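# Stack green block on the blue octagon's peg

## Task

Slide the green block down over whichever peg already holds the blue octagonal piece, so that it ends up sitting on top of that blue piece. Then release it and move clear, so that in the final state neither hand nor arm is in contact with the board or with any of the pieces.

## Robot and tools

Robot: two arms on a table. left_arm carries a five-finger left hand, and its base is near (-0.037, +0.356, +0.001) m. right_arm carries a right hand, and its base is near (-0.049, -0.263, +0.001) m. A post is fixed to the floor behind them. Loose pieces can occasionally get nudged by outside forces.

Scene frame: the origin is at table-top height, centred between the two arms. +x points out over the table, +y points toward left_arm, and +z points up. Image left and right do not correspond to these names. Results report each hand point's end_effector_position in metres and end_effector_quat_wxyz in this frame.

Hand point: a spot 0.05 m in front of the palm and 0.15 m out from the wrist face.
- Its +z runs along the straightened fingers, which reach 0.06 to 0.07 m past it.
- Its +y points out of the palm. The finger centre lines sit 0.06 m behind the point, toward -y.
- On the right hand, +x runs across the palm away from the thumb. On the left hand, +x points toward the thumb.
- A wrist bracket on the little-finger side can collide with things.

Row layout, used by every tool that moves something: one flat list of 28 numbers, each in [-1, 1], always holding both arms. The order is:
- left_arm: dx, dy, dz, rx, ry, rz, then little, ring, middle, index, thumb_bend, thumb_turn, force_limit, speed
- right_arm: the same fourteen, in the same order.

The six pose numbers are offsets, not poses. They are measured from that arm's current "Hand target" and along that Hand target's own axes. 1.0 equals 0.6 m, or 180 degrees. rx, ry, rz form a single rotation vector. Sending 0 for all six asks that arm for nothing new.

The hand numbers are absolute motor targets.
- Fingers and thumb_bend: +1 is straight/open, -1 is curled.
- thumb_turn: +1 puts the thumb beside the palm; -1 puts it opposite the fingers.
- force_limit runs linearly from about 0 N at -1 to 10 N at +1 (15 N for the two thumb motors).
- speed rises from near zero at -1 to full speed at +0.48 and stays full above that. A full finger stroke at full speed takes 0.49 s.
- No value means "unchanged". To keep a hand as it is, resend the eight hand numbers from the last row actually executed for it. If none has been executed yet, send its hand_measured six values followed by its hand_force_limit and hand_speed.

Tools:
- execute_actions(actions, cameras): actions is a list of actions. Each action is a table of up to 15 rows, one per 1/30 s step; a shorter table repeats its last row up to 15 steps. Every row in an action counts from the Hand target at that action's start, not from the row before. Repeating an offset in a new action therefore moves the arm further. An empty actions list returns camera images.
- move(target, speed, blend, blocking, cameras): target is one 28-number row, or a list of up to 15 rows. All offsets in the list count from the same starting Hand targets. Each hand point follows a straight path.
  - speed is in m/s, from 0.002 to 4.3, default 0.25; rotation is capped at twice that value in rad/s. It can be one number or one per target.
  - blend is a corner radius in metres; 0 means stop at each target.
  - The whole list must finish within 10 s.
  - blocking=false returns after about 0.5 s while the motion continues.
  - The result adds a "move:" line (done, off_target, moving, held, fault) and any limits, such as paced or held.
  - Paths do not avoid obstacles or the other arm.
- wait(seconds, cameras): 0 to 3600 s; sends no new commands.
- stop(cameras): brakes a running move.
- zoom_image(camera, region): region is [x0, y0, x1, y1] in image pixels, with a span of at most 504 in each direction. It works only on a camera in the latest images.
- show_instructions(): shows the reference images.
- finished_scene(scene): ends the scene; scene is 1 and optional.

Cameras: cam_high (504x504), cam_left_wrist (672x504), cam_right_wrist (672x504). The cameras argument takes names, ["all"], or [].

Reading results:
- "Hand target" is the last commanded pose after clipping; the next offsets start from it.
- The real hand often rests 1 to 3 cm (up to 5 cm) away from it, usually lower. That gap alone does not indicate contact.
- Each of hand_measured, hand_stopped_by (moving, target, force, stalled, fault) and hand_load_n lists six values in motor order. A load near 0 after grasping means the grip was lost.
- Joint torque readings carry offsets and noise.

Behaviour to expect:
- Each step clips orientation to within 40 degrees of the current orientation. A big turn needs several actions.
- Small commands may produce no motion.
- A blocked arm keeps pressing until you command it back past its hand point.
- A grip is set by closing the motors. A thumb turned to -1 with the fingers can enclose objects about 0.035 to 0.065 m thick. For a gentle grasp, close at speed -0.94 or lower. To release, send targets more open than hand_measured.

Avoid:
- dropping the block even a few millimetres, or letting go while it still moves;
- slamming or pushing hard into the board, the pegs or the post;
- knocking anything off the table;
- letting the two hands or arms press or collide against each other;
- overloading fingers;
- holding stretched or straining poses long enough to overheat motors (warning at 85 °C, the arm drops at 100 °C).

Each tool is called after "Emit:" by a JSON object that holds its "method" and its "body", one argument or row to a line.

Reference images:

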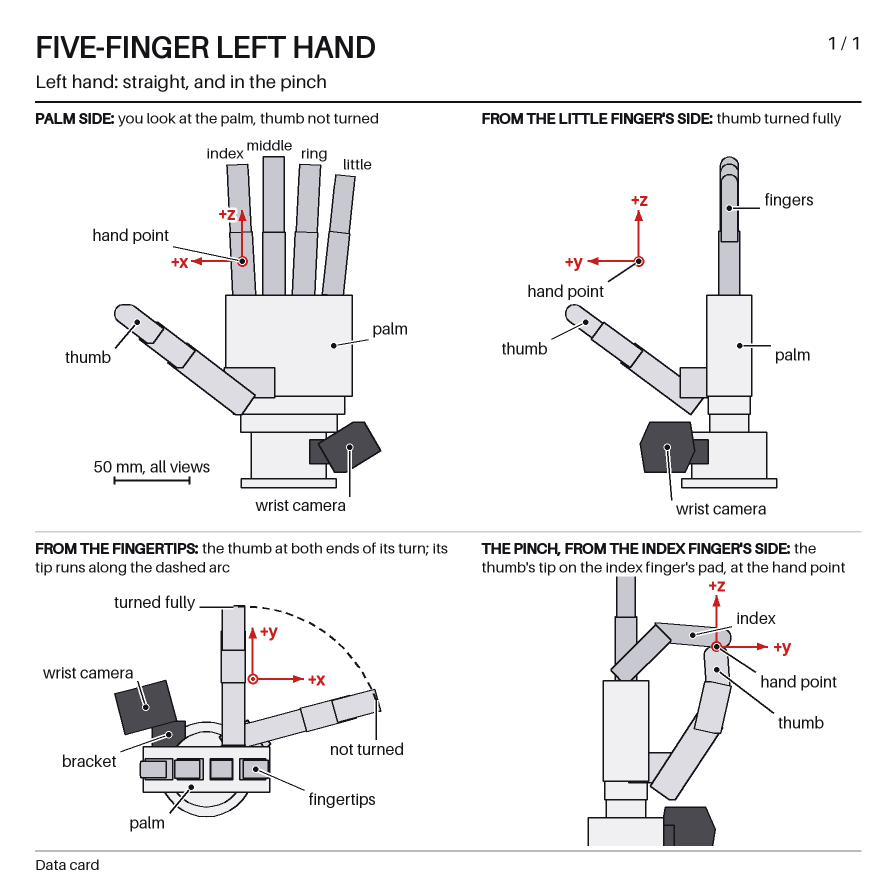

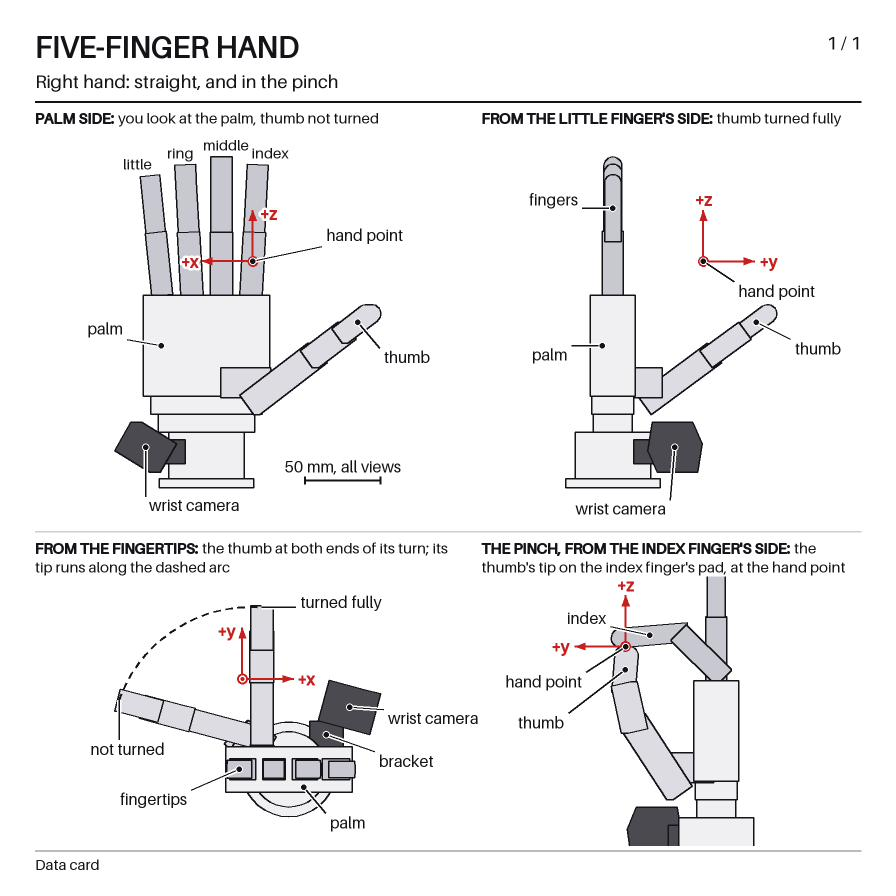

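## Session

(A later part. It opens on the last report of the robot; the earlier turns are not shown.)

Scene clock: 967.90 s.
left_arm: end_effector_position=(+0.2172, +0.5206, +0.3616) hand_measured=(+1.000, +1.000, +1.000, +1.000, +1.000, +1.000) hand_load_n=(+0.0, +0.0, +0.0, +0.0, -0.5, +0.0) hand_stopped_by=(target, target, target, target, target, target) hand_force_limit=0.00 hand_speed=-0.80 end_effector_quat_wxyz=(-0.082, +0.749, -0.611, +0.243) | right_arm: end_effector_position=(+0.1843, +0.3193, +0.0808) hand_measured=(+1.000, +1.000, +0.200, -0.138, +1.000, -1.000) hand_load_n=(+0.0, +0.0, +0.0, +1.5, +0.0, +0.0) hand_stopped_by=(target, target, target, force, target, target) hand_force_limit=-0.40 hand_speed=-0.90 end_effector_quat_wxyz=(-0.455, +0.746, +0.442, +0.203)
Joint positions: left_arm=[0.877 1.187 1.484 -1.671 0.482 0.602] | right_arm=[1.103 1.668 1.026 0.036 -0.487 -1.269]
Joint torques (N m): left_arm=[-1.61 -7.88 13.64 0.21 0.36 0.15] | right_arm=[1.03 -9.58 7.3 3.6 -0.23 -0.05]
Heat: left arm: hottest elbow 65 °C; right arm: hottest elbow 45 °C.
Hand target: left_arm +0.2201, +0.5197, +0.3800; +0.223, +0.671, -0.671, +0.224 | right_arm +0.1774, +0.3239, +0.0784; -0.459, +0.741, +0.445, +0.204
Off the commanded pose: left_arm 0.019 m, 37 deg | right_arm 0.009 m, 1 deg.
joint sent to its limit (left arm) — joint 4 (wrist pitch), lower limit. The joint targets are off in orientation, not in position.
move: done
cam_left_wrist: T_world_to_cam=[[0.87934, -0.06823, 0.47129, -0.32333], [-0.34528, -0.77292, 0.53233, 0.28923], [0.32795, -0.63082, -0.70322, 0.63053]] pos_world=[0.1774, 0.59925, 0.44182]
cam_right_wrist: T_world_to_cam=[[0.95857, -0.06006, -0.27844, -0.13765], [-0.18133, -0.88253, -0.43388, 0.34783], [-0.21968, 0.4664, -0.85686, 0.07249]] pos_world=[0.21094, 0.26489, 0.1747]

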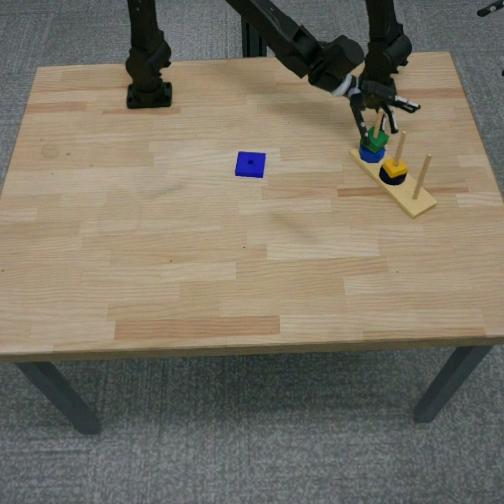

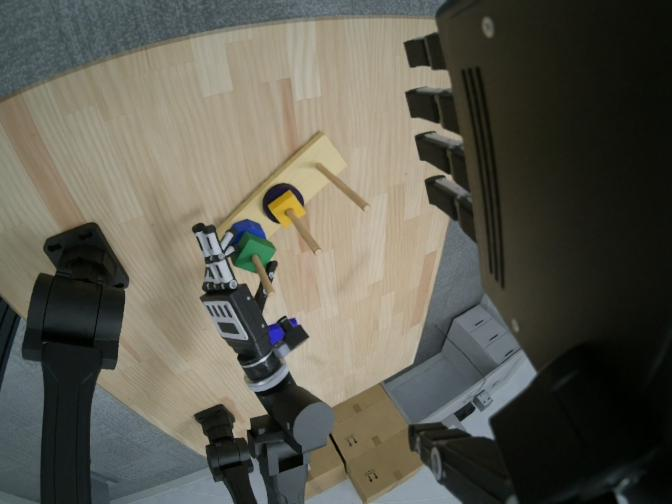

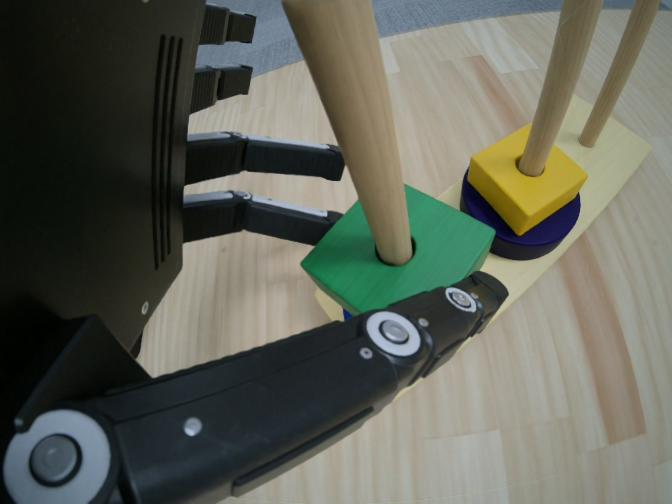

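Emit:
{"method": "move", "body": {
  "target": [0,0,0,0,0,0,1,1,1,1,1,1,0,-0.8, -0.0059,0.0042,0.0042,0,0,0,1,1,0.2,-0.6,1,-1,-0.4,-0.9],
  "speed": 0.02,
  "cameras": ["all"]
}}

Emit:
{"method": "zoom_image", "body": {
  "camera": "cam_high",
  "region": [350, 95, 420, 175]
}}

Emit:
{"method": "zoom_image", "body": {
  "camera": "cam_left_wrist",
  "region": [180, 180, 320, 320]
}}

Scene clock: 979.57 s.
left_arm: end_effector_position=(+0.2172, +0.5206, +0.3616) hand_measured=(+1.000, +1.000, +1.000, +1.000, +1.000, +1.000) hand_load_n=(+0.0, +0.0, +0.0, +0.0, +0.0, +0.0) hand_stopped_by=(target, target, target, target, target, target) hand_force_limit=0.00 hand_speed=-0.80 end_effector_quat_wxyz=(-0.082, +0.749, -0.611, +0.243) | right_arm: end_effector_position=(+0.1843, +0.3193, +0.0752) hand_measured=(+1.000, +1.000, +0.200, -0.138, +1.000, -1.000) hand_load_n=(+0.0, +0.0, +0.0, +1.5, +0.0, +0.0) hand_stopped_by=(target, target, target, force, target, target) hand_force_limit=-0.40 hand_speed=-0.90 end_effector_quat_wxyz=(-0.455, +0.746, +0.442, +0.203)
Joint positions: left_arm=[0.877 1.187 1.484 -1.671 0.482 0.602] | right_arm=[1.103 1.678 1.021 0.05 -0.487 -1.268]
Joint torques (N m): left_arm=[-1.61 -7.71 13.56 0.17 0.36 0.15] | right_arm=[1.08 -9.64 7.21 3.6 -0.23 -0.05]
Heat: left arm: hottest elbow 65 °C; right arm: hottest elbow 44 °C.
Hand target: left_arm +0.2201, +0.5197, +0.3800; +0.223, +0.671, -0.671, +0.224 | right_arm +0.1774, +0.3240, +0.0732; -0.459, +0.741, +0.445, +0.204
Off the commanded pose: left_arm 0.019 m, 37 deg | right_arm 0.009 m, 1 deg.
joint sent to its limit (left arm) — joint 4 (wrist pitch), lower limit. The joint targets are off in orientation, not in position.
move: done
cam_left_wrist: T_world_to_cam=[[0.87934, -0.06823, 0.47129, -0.32333], [-0.34528, -0.77292, 0.53233, 0.28923], [0.32795, -0.63082, -0.70322, 0.63053]] pos_world=[0.1774, 0.59925, 0.44182]
cam_right_wrist: T_world_to_cam=[[0.9583, -0.06064, -0.27927, -0.13885], [-0.18206, -0.8828, -0.43304, 0.34557], [-0.22028, 0.46582, -0.85702, 0.06795]] pos_world=[0.21094, 0.26499, 0.1691]

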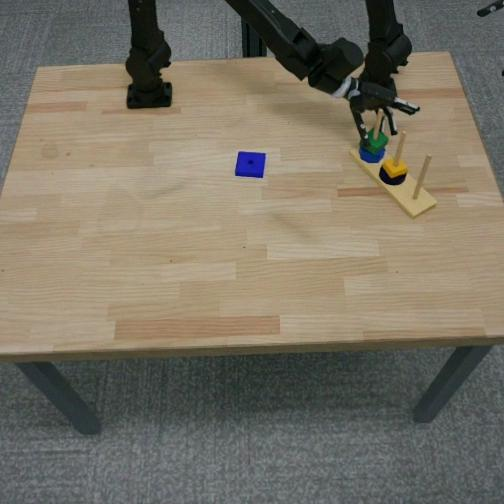

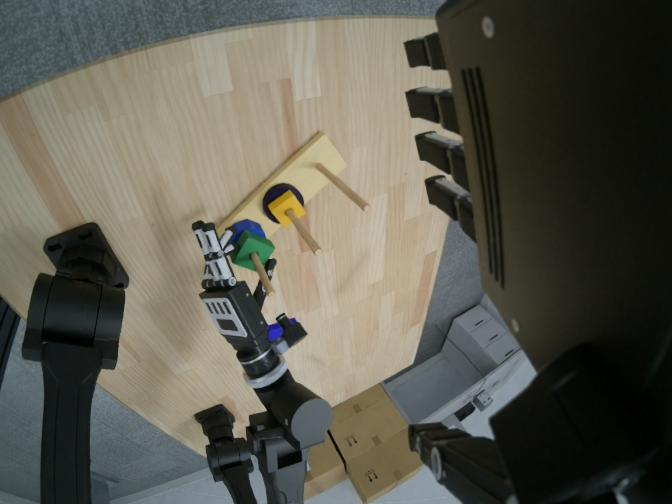

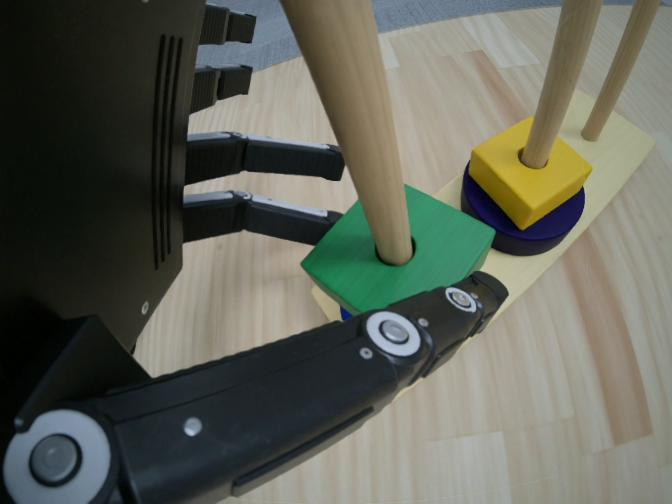

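Scaled by 6.300 from the camera's image (finer frame: 720x720).

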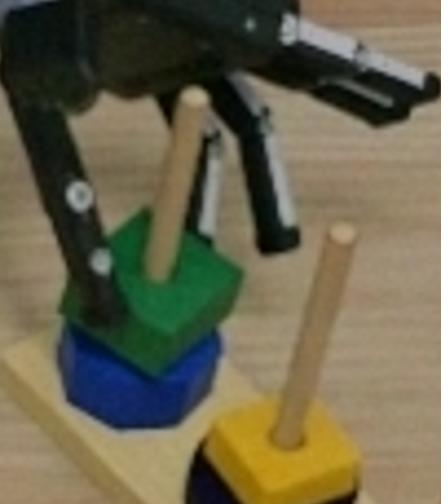

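Scaled by 3.600 from the camera's image (finer frame: 960x720).

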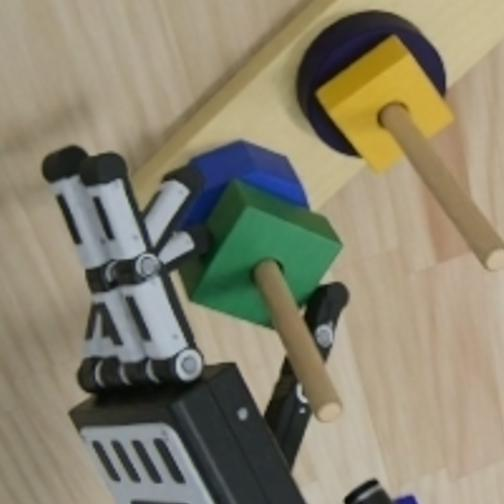

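Emit:
{"method": "zoom_image", "body": {
  "camera": "cam_high",
  "region": [355, 120, 400, 170]
}}

Emit:
{"method": "zoom_image", "body": {
  "camera": "cam_right_wrist",
  "region": [290, 170, 520, 340]
}}

Emit:
{"method": "zoom_image", "body": {
  "camera": "cam_left_wrist",
  "region": [220, 210, 290, 280]
}}

Scaled by 10.080 from the camera's image (finer frame: 720x720).

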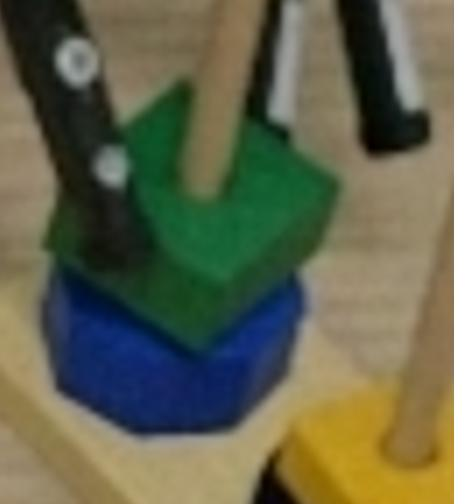

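Scaled by 2.191 from the camera's image (finer frame: 960x720).

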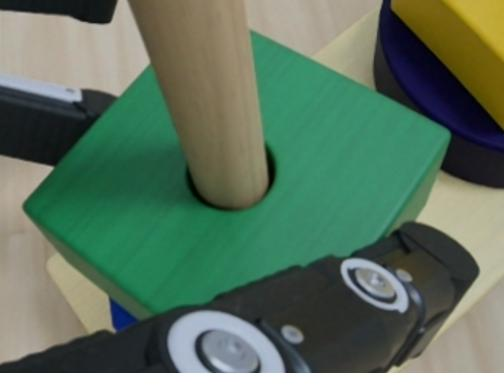

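Scaled by 7.200 from the camera's image (finer frame: 960x720).

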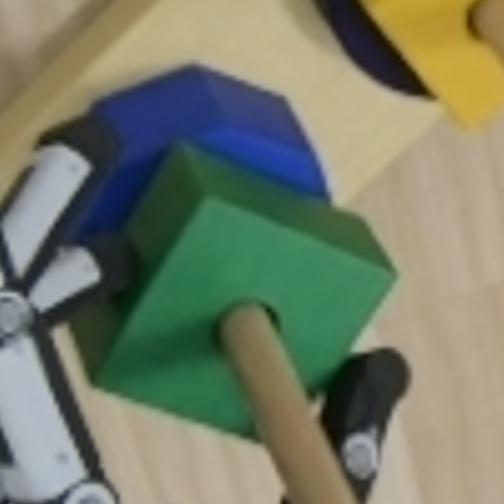

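Emit:
{"method": "move", "body": {
  "target": [0,0,0,0,0,0,1,1,1,1,1,1,0,-0.8, -0.0047,0.0033,0.0033,0,0,0,1,1,0.2,-0.6,1,-1,-0.4,-0.9],
  "speed": 0.02,
  "cameras": ["all"]
}}

Emit:
{"method": "zoom_image", "body": {
  "camera": "cam_high",
  "region": [355, 120, 400, 170]
}}

Emit:
{"method": "zoom_image", "body": {
  "camera": "cam_left_wrist",
  "region": [220, 210, 290, 280]
}}

Scene clock: 1005.57 s.
left_arm: end_effector_position=(+0.2172, +0.5206, +0.3616) hand_measured=(+1.000, +1.000, +1.000, +1.000, +1.000, +1.000) hand_load_n=(+0.0, +0.0, +0.0, +0.0, +0.0, +0.0) hand_stopped_by=(target, target, target, target, target, target) hand_force_limit=0.00 hand_speed=-0.80 end_effector_quat_wxyz=(-0.082, +0.749, -0.611, +0.243) | right_arm: end_effector_position=(+0.1843, +0.3193, +0.0714) hand_measured=(+1.000, +1.000, +0.200, -0.138, +1.000, -1.000) hand_load_n=(+0.0, +0.0, +0.0, +1.5, +0.0, +0.0) hand_stopped_by=(target, target, target, force, target, target) hand_force_limit=-0.40 hand_speed=-0.90 end_effector_quat_wxyz=(-0.455, +0.746, +0.442, +0.203)
Joint positions: left_arm=[0.877 1.187 1.484 -1.671 0.482 0.602] | right_arm=[1.103 1.684 1.017 0.061 -0.487 -1.268]
Joint torques (N m): left_arm=[-1.32 -7.82 13.48 0.16 0.39 0.15] | right_arm=[1.08 -9.64 7.19 3.62 -0.23 -0.06]
Heat: left arm: hottest elbow 65 °C; right arm: hottest elbow 44 °C.
Hand target: left_arm +0.2201, +0.5197, +0.3800; +0.223, +0.671, -0.671, +0.224 | right_arm +0.1774, +0.3240, +0.0694; -0.459, +0.741, +0.445, +0.204
Off the commanded pose: left_arm 0.019 m, 37 deg | right_arm 0.009 m, 1 deg.
joint sent to its limit (left arm) — joint 4 (wrist pitch), lower limit. The joint targets are off in orientation, not in position.
move: done
cam_left_wrist: T_world_to_cam=[[0.87934, -0.06823, 0.47129, -0.32333], [-0.34528, -0.77292, 0.53233, 0.28923], [0.32795, -0.63082, -0.70322, 0.63053]] pos_world=[0.1774, 0.59925, 0.44182]
cam_right_wrist: T_world_to_cam=[[0.95822, -0.06074, -0.27951, -0.1398], [-0.18233, -0.88263, -0.43327, 0.34402], [-0.22038, 0.46613, -0.85683, 0.06469]] pos_world=[0.21094, 0.26499, 0.1654]

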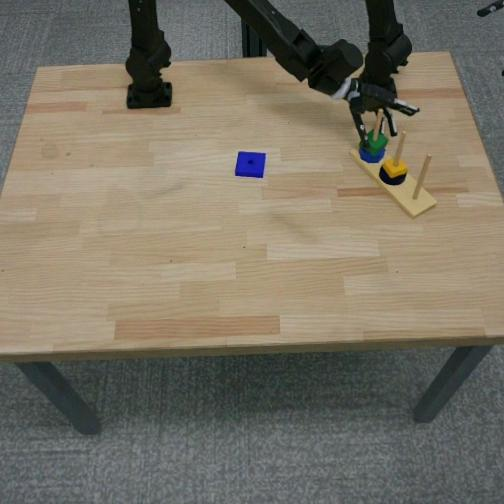

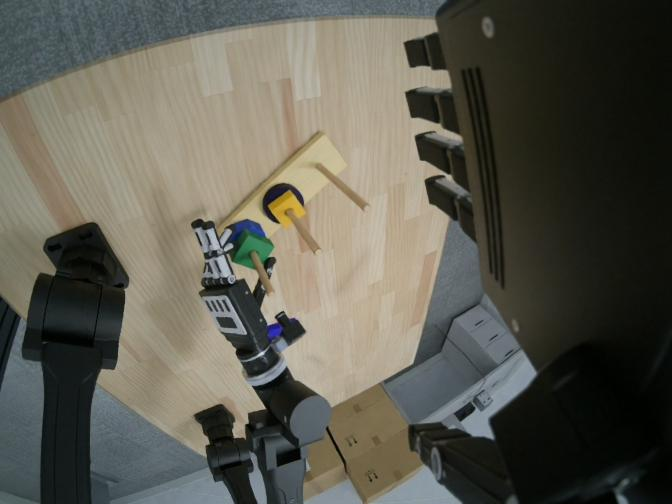

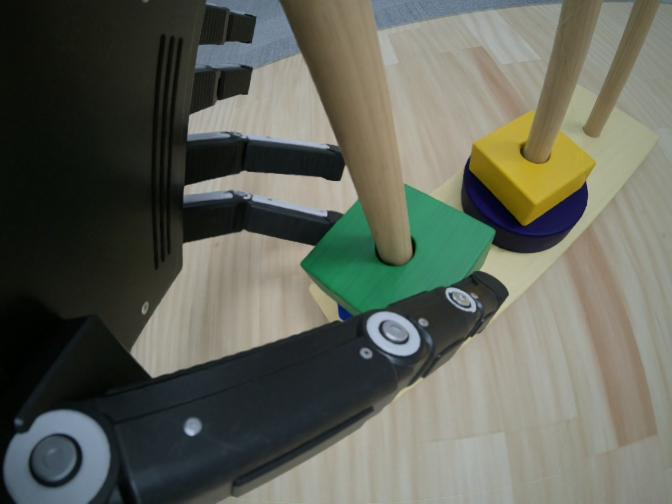

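Scaled by 10.080 from the camera's image (finer frame: 720x720).

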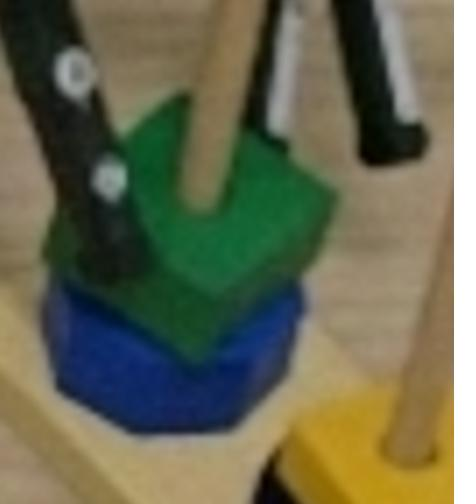

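Scaled by 7.200 from the camera's image (finer frame: 960x720).

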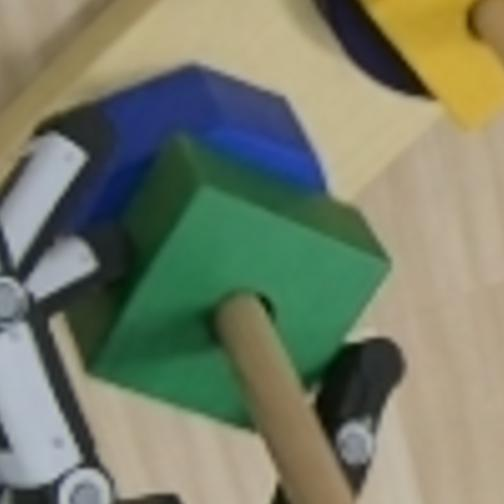

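Emit:
{"method": "move", "body": {
  "target": [0,0,0,0,0,0,1,1,1,1,1,1,0,-0.8, -0.0033,0.0023,0.0023,0,0,0,1,1,0.2,-0.6,1,-1,-0.4,-0.9],
  "speed": 0.02,
  "cameras": ["all"]
}}

Emit:
{"method": "zoom_image", "body": {
  "camera": "cam_high",
  "region": [355, 120, 400, 170]
}}

Emit:
{"method": "zoom_image", "body": {
  "camera": "cam_right_wrist",
  "region": [290, 170, 520, 340]
}}

Scene clock: 1014.13 s.
left_arm: end_effector_position=(+0.2172, +0.5206, +0.3616) hand_measured=(+1.000, +1.000, +1.000, +1.000, +1.000, +1.000) hand_load_n=(+0.0, +0.0, +0.0, +0.0, +0.0, +0.0) hand_stopped_by=(target, target, target, target, target, target) hand_force_limit=0.00 hand_speed=-0.80 end_effector_quat_wxyz=(-0.082, +0.749, -0.611, +0.243) | right_arm: end_effector_position=(+0.1847, +0.3201, +0.0702) hand_measured=(+1.000, +1.000, +0.200, -0.138, +1.000, -1.000) hand_load_n=(+0.0, +0.0, +0.0, +1.0, +0.0, +0.5) hand_stopped_by=(target, target, target, force, target, target) hand_force_limit=-0.40 hand_speed=-0.90 end_effector_quat_wxyz=(-0.455, +0.746, +0.442, +0.203)
Joint positions: left_arm=[0.877 1.187 1.484 -1.671 0.482 0.602] | right_arm=[1.103 1.688 1.017 0.066 -0.486 -1.268]
Joint torques (N m): left_arm=[-1.61 -7.65 13.52 0.13 0.41 0.17] | right_arm=[1.03 -9.64 6.97 3.7 -0.23 -0.05]
Heat: left arm: hottest elbow 65 °C; right arm: hottest elbow 44 °C.
Hand target: left_arm +0.2201, +0.5197, +0.3800; +0.223, +0.671, -0.671, +0.224 | right_arm +0.1775, +0.3240, +0.0666; -0.459, +0.741, +0.445, +0.204
Off the commanded pose: left_arm 0.019 m, 37 deg | right_arm 0.009 m, 1 deg.
joint sent to its limit (left arm) — joint 4 (wrist pitch), lower limit. The joint targets are off in orientation, not in position.
move: done
cam_left_wrist: T_world_to_cam=[[0.87934, -0.06823, 0.47129, -0.32333], [-0.34528, -0.77292, 0.53233, 0.28923], [0.32795, -0.63082, -0.70322, 0.63053]] pos_world=[0.1774, 0.59925, 0.44182]
cam_right_wrist: T_world_to_cam=[[0.95851, -0.0606, -0.27855, -0.14067], [-0.18215, -0.88185, -0.43492, 0.34407], [-0.21928, 0.46761, -0.8563, 0.06264]] pos_world=[0.21124, 0.2656, 0.1641]

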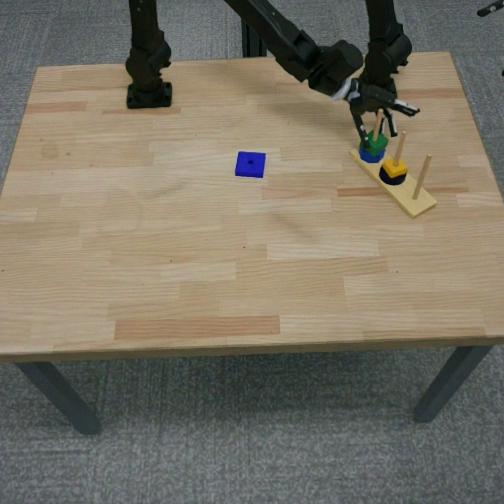

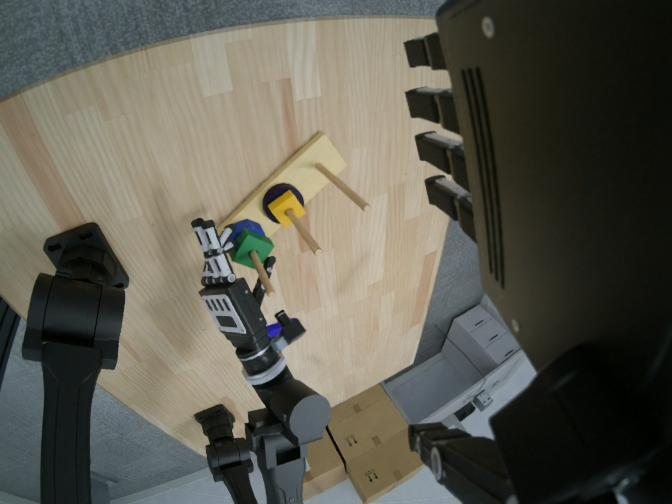

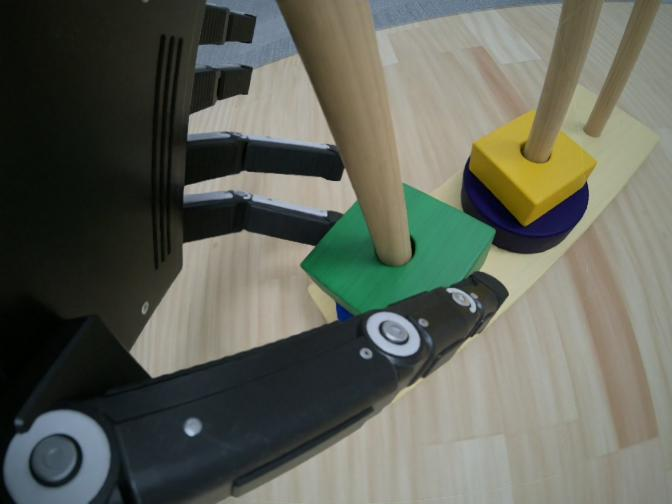

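Scaled by 10.080 from the camera's image (finer frame: 720x720).

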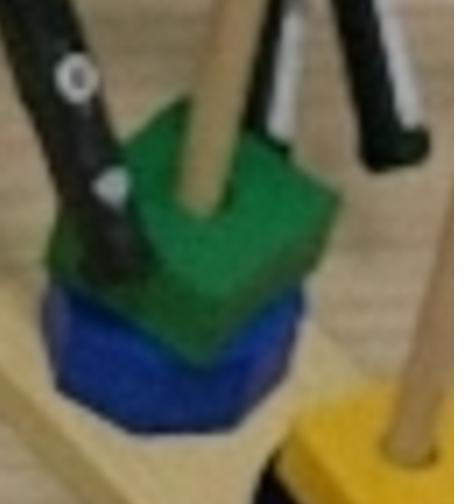

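Scaled by 2.191 from the camera's image (finer frame: 960x720).

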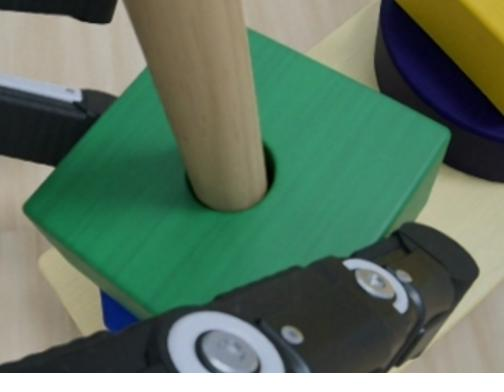

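Emit:
{"method": "move", "body": {
  "target": [0,0,0,0,0,0,1,1,1,1,1,1,0,-0.8, 0,0,0,0,0,0,1,1,0.2,-0.07,1,-1,-0.4,-0.9],
  "speed": 0.02,
  "cameras": ["all"]
}}

Emit:
{"method": "zoom_image", "body": {
  "camera": "cam_high",
  "region": [355, 120, 400, 170]
}}

Emit:
{"method": "zoom_image", "body": {
  "camera": "cam_right_wrist",
  "region": [290, 170, 520, 340]
}}

Scene clock: 1023.33 s.
left_arm: end_effector_position=(+0.2172, +0.5206, +0.3616) hand_measured=(+1.000, +1.000, +1.000, +1.000, +1.000, +1.000) hand_load_n=(+0.0, +0.0, +0.0, +0.0, +0.0, +0.0) hand_stopped_by=(target, target, target, target, target, target) hand_force_limit=0.00 hand_speed=-0.80 end_effector_quat_wxyz=(-0.082, +0.749, -0.611, +0.243) | right_arm: end_effector_position=(+0.1850, +0.3206, +0.0708) hand_measured=(+1.000, +1.000, +0.200, -0.070, +1.000, -1.000) hand_load_n=(+0.0, +0.0, +0.0, +0.0, +0.0, +0.0) hand_stopped_by=(target, target, target, target, target, target) hand_force_limit=-0.40 hand_speed=-0.90 end_effector_quat_wxyz=(-0.456, +0.745, +0.442, +0.204)
Joint positions: left_arm=[0.877 1.187 1.484 -1.671 0.482 0.602] | right_arm=[1.103 1.688 1.017 0.069 -0.486 -1.267]
Joint torques (N m): left_arm=[-1.49 -7.88 13.56 0.14 0.37 0.15] | right_arm=[1.08 -9.58 6.97 3.55 -0.24 -0.06]
Heat: left arm: hottest elbow 66 °C; right arm: hottest elbow 44 °C.
Hand target: left_arm +0.2201, +0.5197, +0.3800; +0.223, +0.671, -0.671, +0.224 | right_arm +0.1774, +0.3240, +0.0666; -0.459, +0.741, +0.445, +0.204
Off the commanded pose: left_arm 0.019 m, 37 deg | right_arm 0.009 m, 1 deg.
joint sent to its limit (left arm) — joint 4 (wrist pitch), lower limit. The joint targets are off in orientation, not in position.
move: done
cam_left_wrist: T_world_to_cam=[[0.87934, -0.06823, 0.47129, -0.32333], [-0.34528, -0.77292, 0.53233, 0.28923], [0.32795, -0.63082, -0.70322, 0.63053]] pos_world=[0.1774, 0.59925, 0.44182]
cam_right_wrist: T_world_to_cam=[[0.95878, -0.05997, -0.27777, -0.14107], [-0.18183, -0.88064, -0.43751, 0.34453], [-0.21837, 0.46998, -0.85524, 0.06203]] pos_world=[0.21144, 0.2658, 0.1646]

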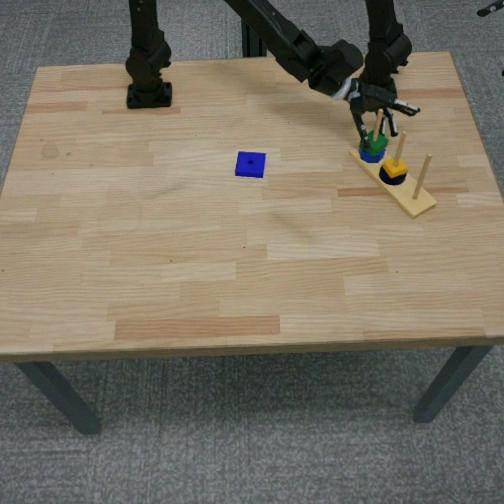

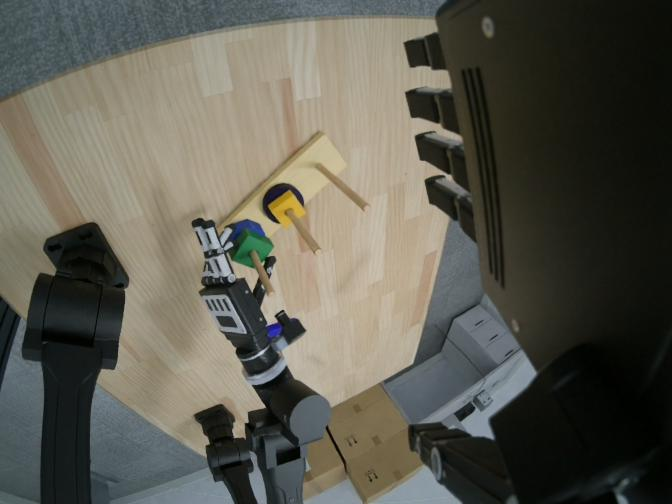

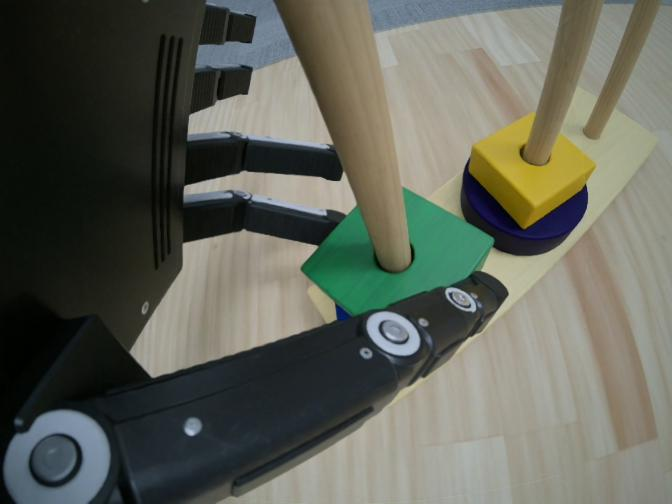

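Scaled by 10.080 from the camera's image (finer frame: 720x720).

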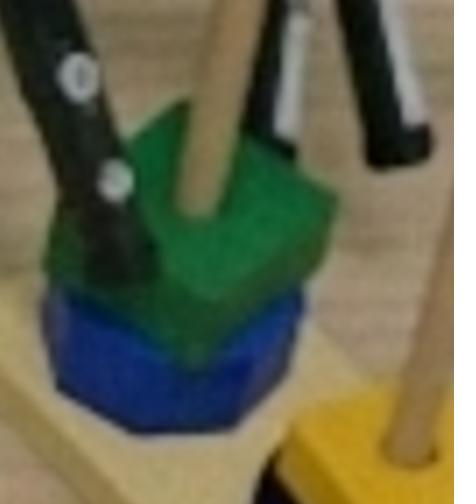

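Scaled by 2.191 from the camera's image (finer frame: 960x720).

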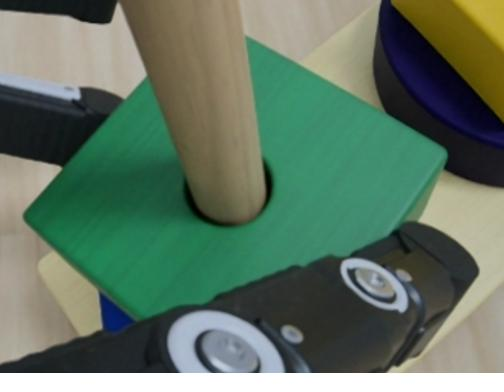

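Emit:
{"method": "move", "body": {
  "target": [
    [0,0,0,0,0,0,1,1,1,1,1,1,0,-0.8, 0,0,0,0,0,0,1,1,0.2,0.3,1,-1,-0.4,-0.7],
    [0,0,0,0,0,0,1,1,1,1,1,1,0,-0.8, 0.0287,0.0163,-0.0373,0,0,0,1,1,0.2,0.3,1,-1,-0.4,-0.7]
  ],
  "speed": 0.03,
  "cameras": ["all"]
}}

Emit:
{"method": "zoom_image", "body": {
  "camera": "cam_high",
  "region": [355, 120, 400, 170]
}}

Scene clock: 1060.40 s.
left_arm: end_effector_position=(+0.2172, +0.5206, +0.3616) hand_measured=(+1.000, +1.000, +1.000, +1.000, +1.000, +1.000) hand_load_n=(+0.0, +0.0, +0.0, +0.0, +0.0, +0.0) hand_stopped_by=(target, target, target, target, target, target) hand_force_limit=0.00 hand_speed=-0.80 end_effector_quat_wxyz=(-0.082, +0.749, -0.611, +0.243) | right_arm: end_effector_position=(+0.1893, +0.3129, +0.0697) hand_measured=(+1.000, +1.000, +0.200, +0.300, +1.000, -1.000) hand_load_n=(+0.0, +0.0, +0.0, +0.0, +0.0, +0.0) hand_stopped_by=(target, target, target, target, target, target) hand_force_limit=-0.40 hand_speed=-0.70 end_effector_quat_wxyz=(-0.457, +0.745, +0.446, +0.193)
Joint positions: left_arm=[0.877 1.187 1.484 -1.671 0.482 0.602] | right_arm=[1.082 1.683 1.017 0.04 -0.521 -1.285]
Joint torques (N m): left_arm=[-1.49 -8.06 13.6 0.2 0.4 0.12] | right_arm=[-1.2 -12.04 8.02 1.96 -0.39 -0.18]
Heat: left arm: hottest elbow 66 °C; right arm: hottest elbow 44 °C.
Hand target: left_arm +0.2201, +0.5197, +0.3800; +0.223, +0.671, -0.671, +0.224 | right_arm +0.1972, +0.3110, +0.0849; -0.459, +0.741, +0.445, +0.204
Off the commanded pose: left_arm 0.019 m, 37 deg | right_arm 0.017 m, 1 deg.
joint sent to its limit (left arm) — joint 4 (wrist pitch), lower limit. The joint targets are off in orientation, not in position.
move: off_target (right_arm)
cam_left_wrist: T_world_to_cam=[[0.87934, -0.06823, 0.47129, -0.32333], [-0.34528, -0.77292, 0.53233, 0.28923], [0.32795, -0.63082, -0.70322, 0.63053]] pos_world=[0.1774, 0.59925, 0.44182]
cam_right_wrist: T_world_to_cam=[[0.95581, -0.04766, -0.29008, -0.14847], [-0.17344, -0.88816, -0.42556, 0.33797], [-0.23736, 0.45706, -0.85718, 0.07332]] pos_world=[0.21793, 0.25958, 0.16361]

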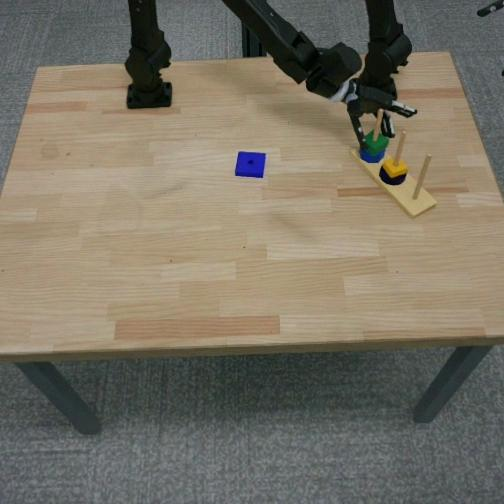

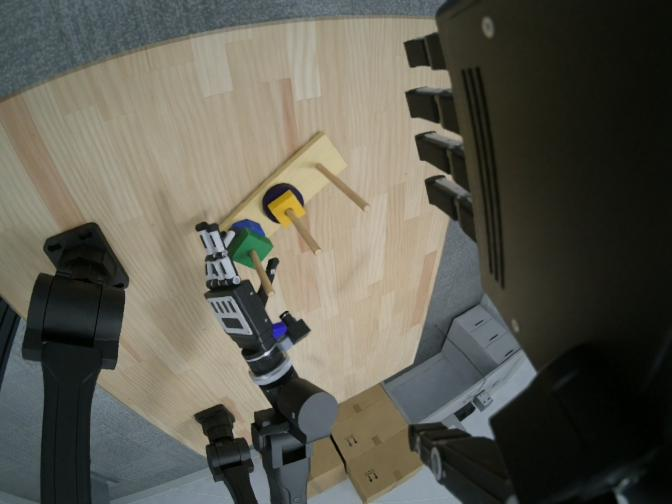

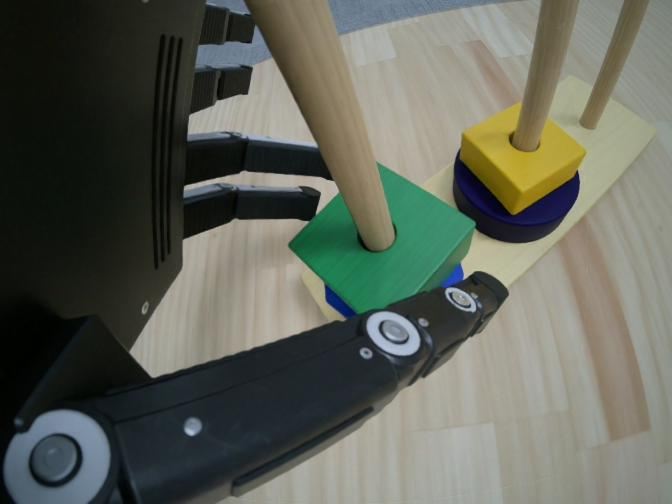

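Scaled by 10.080 from the camera's image (finer frame: 720x720).

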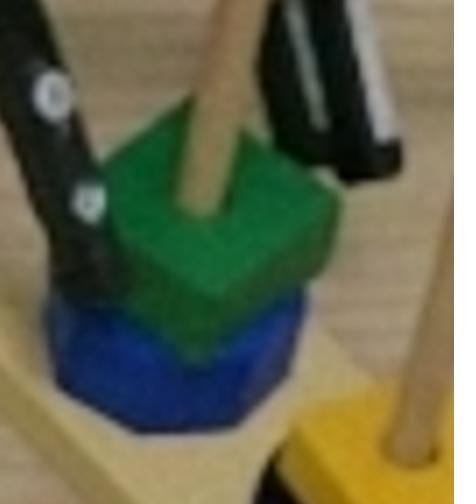

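Emit:
{"method": "move", "body": {
  "target": [0,0,0,0,0,0,1,1,1,1,1,1,0,-0.8, 0.0474,-0.0332,-0.033,0,0,0,1,1,0.2,0.3,1,-1,-0.4,-0.7],
  "speed": 0.04,
  "cameras": ["all"]
}}

Emit:
{"method": "zoom_image", "body": {
  "camera": "cam_high",
  "region": [345, 90, 425, 170]
}}

Scene clock: 1072.93 s.
left_arm: end_effector_position=(+0.2172, +0.5206, +0.3616) hand_measured=(+1.000, +1.000, +1.000, +1.000, +1.000, +1.000) hand_load_n=(+0.0, +0.0, +0.0, +0.0, +0.0, -0.5) hand_stopped_by=(target, target, target, target, target, target) hand_force_limit=0.00 hand_speed=-0.80 end_effector_quat_wxyz=(-0.082, +0.749, -0.611, +0.243) | right_arm: end_effector_position=(+0.1813, +0.2968, +0.0893) hand_measured=(+1.000, +1.000, +0.200, +0.300, +1.000, -1.000) hand_load_n=(+0.0, +0.0, +0.0, +0.0, +0.0, +0.5) hand_stopped_by=(target, target, target, target, target, target) hand_force_limit=-0.40 hand_speed=-0.70 end_effector_quat_wxyz=(-0.447, +0.755, +0.445, +0.178)
Joint positions: left_arm=[0.877 1.187 1.484 -1.671 0.482 0.602] | right_arm=[1.081 1.616 1.017 -0.069 -0.521 -1.286]
Joint torques (N m): left_arm=[-1.49 -7.88 13.56 0.14 0.4 0.16] | right_arm=[-1.2 -11.34 11.81 1.84 -0.4 -0.16]
Heat: left arm: hottest elbow 66 °C; right arm: hottest elbow 44 °C.
Hand target: left_arm +0.2201, +0.5197, +0.3800; +0.223, +0.671, -0.671, +0.224 | right_arm +0.1970, +0.3111, +0.1250; -0.459, +0.741, +0.445, +0.204
Off the commanded pose: left_arm 0.019 m, 37 deg | right_arm 0.042 m, 4 deg.
joint sent to its limit (left arm) — joint 4 (wrist pitch), lower limit. The joint targets are off in orientation, not in position.
move: off_target (right_arm)
cam_left_wrist: T_world_to_cam=[[0.87934, -0.06823, 0.47129, -0.32333], [-0.34528, -0.77292, 0.53233, 0.28923], [0.32795, -0.63082, -0.70322, 0.63053]] pos_world=[0.1774, 0.59925, 0.44182]
cam_right_wrist: T_world_to_cam=[[0.9503, -0.05872, -0.30575, -0.13015], [-0.18104, -0.90319, -0.3892, 0.3332], [-0.25329, 0.42521, -0.86893, 0.10901]] pos_world=[0.21162, 0.24695, 0.18461]

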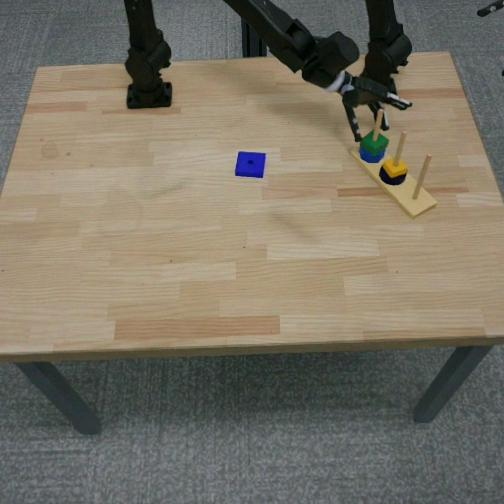

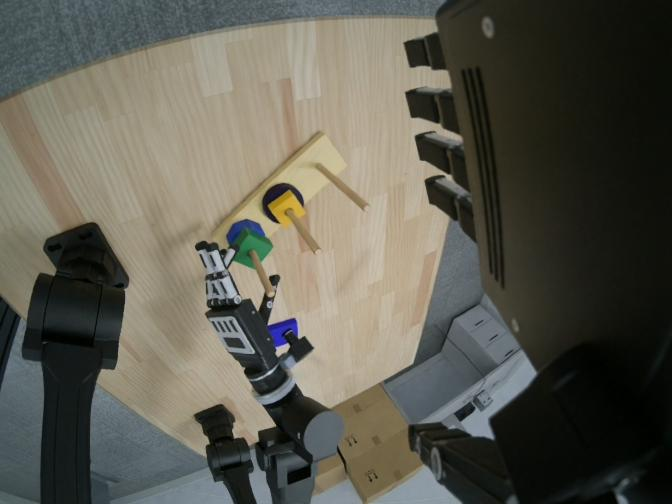

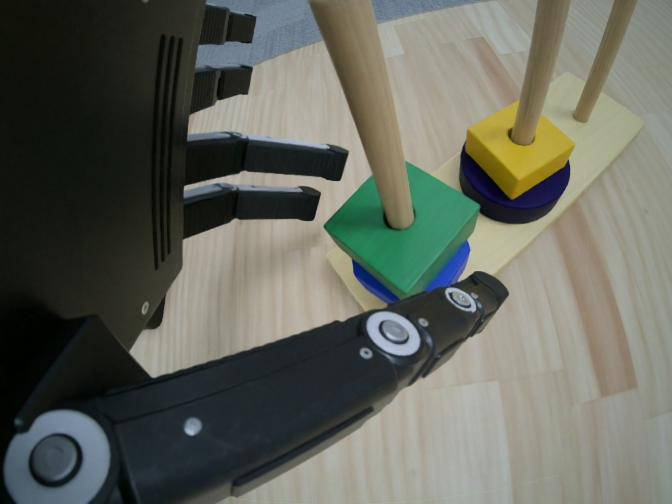

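Scaled by 6.300 from the camera's image (finer frame: 720x720).

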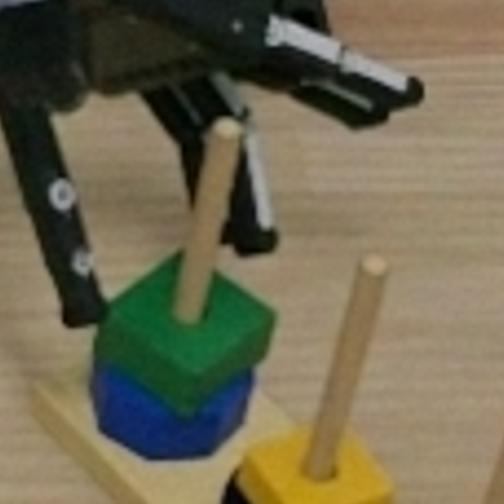

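Emit:
{"method": "move", "body": {
  "target": [
    [0,0,0,0,0,0,1,1,1,1,1,1,0,-0.8, -0.0623,-0.0538,-0.153,0,0,0,1,1,0.2,0.3,1,-1,-0.4,-0.7],
    [0,0,0,0,0,0,1,1,1,1,1,1,0,-0.8, -0.0075,-0.1298,-0.3342,0,0,0,1,1,0.2,0.3,1,-1,-0.4,-0.7]
  ],
  "speed": 0.06,
  "blend": [0.02,0],
  "cameras": ["all"]
}}

Emit:
{"method": "zoom_image", "body": {
  "camera": "cam_high",
  "region": [345, 90, 425, 170]
}}

Emit:
{"method": "zoom_image", "body": {
  "camera": "cam_left_wrist",
  "region": [200, 180, 340, 320]
}}

Scene clock: 1086.83 s.
left_arm: end_effector_position=(+0.2172, +0.5206, +0.3616) hand_measured=(+1.000, +1.000, +1.000, +1.000, +1.000, +1.000) hand_load_n=(+0.0, +0.0, +0.0, +0.0, +0.0, +0.0) hand_stopped_by=(target, target, target, target, target, target) hand_force_limit=0.00 hand_speed=-0.80 end_effector_quat_wxyz=(-0.082, +0.749, -0.611, +0.243) | right_arm: end_effector_position=(+0.1369, +0.1413, +0.2214) hand_measured=(+1.000, +1.000, +0.200, +0.300, +1.000, -1.000) hand_load_n=(+0.0, -0.5, +0.0, +0.0, +0.0, +0.5) hand_stopped_by=(target, target, target, target, target, target) hand_force_limit=-0.40 hand_speed=-0.70 end_effector_quat_wxyz=(-0.448, +0.756, +0.444, +0.175)
Joint positions: left_arm=[0.877 1.187 1.484 -1.671 0.482 0.602] | right_arm=[0.978 1.05 0.872 -0.533 -0.605 -1.359]
Joint torques (N m): left_arm=[-1.55 -7.47 13.6 0.21 0.4 0.18] | right_arm=[-1.32 -4.6 14.24 1.88 -0.46 -0.18]
Heat: left arm: hottest elbow 66 °C; right arm: hottest elbow 46 °C.
Hand target: left_arm +0.2201, +0.5197, +0.3800; +0.223, +0.671, -0.671, +0.224 | right_arm +0.1501, +0.1502, +0.2598; -0.459, +0.741, +0.445, +0.204
Off the commanded pose: left_arm 0.019 m, 37 deg | right_arm 0.042 m, 4 deg.
joint sent to its limit (left arm) — joint 4 (wrist pitch), lower limit. The joint targets are off in orientation, not in position.
move: off_target (right_arm)
cam_left_wrist: T_world_to_cam=[[0.87934, -0.06823, 0.47129, -0.32333], [-0.34528, -0.77292, 0.53233, 0.28923], [0.32795, -0.63082, -0.70322, 0.63053]] pos_world=[0.1774, 0.59925, 0.44182]
cam_right_wrist: T_world_to_cam=[[0.94792, -0.05799, -0.31318, -0.05483], [-0.18315, -0.9037, -0.38701, 0.236], [-0.26058, 0.42422, -0.86726, 0.27944]] pos_world=[0.16801, 0.09155, 0.31651]

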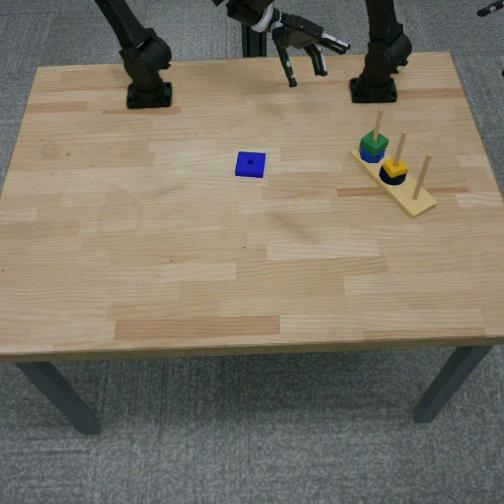

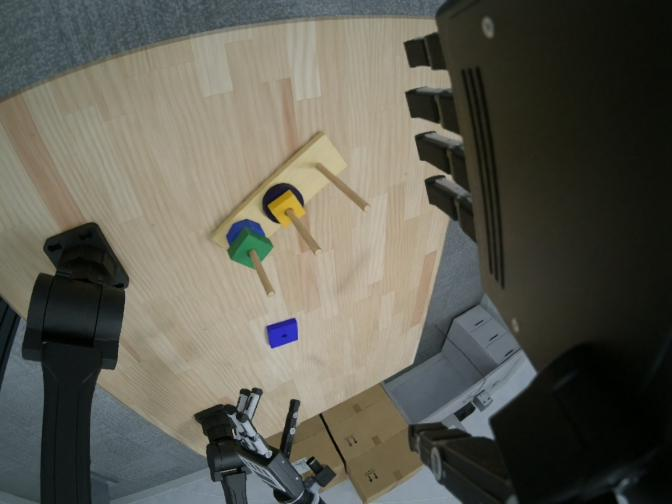

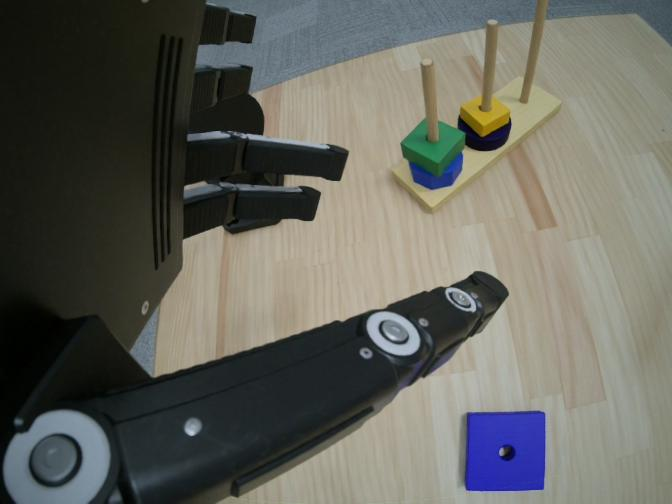

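Scaled by 6.300 from the camera's image (finer frame: 720x720).

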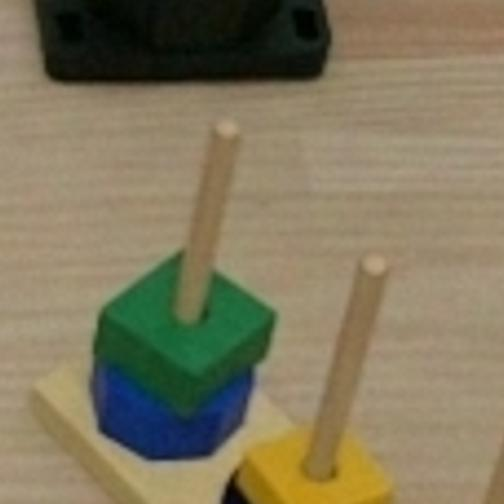

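Scaled by 3.600 from the camera's image (finer frame: 960x720).

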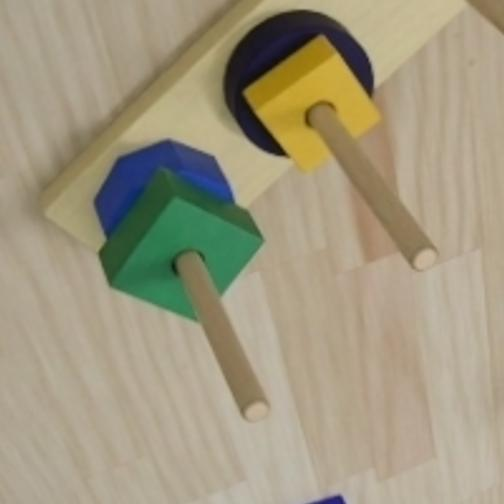

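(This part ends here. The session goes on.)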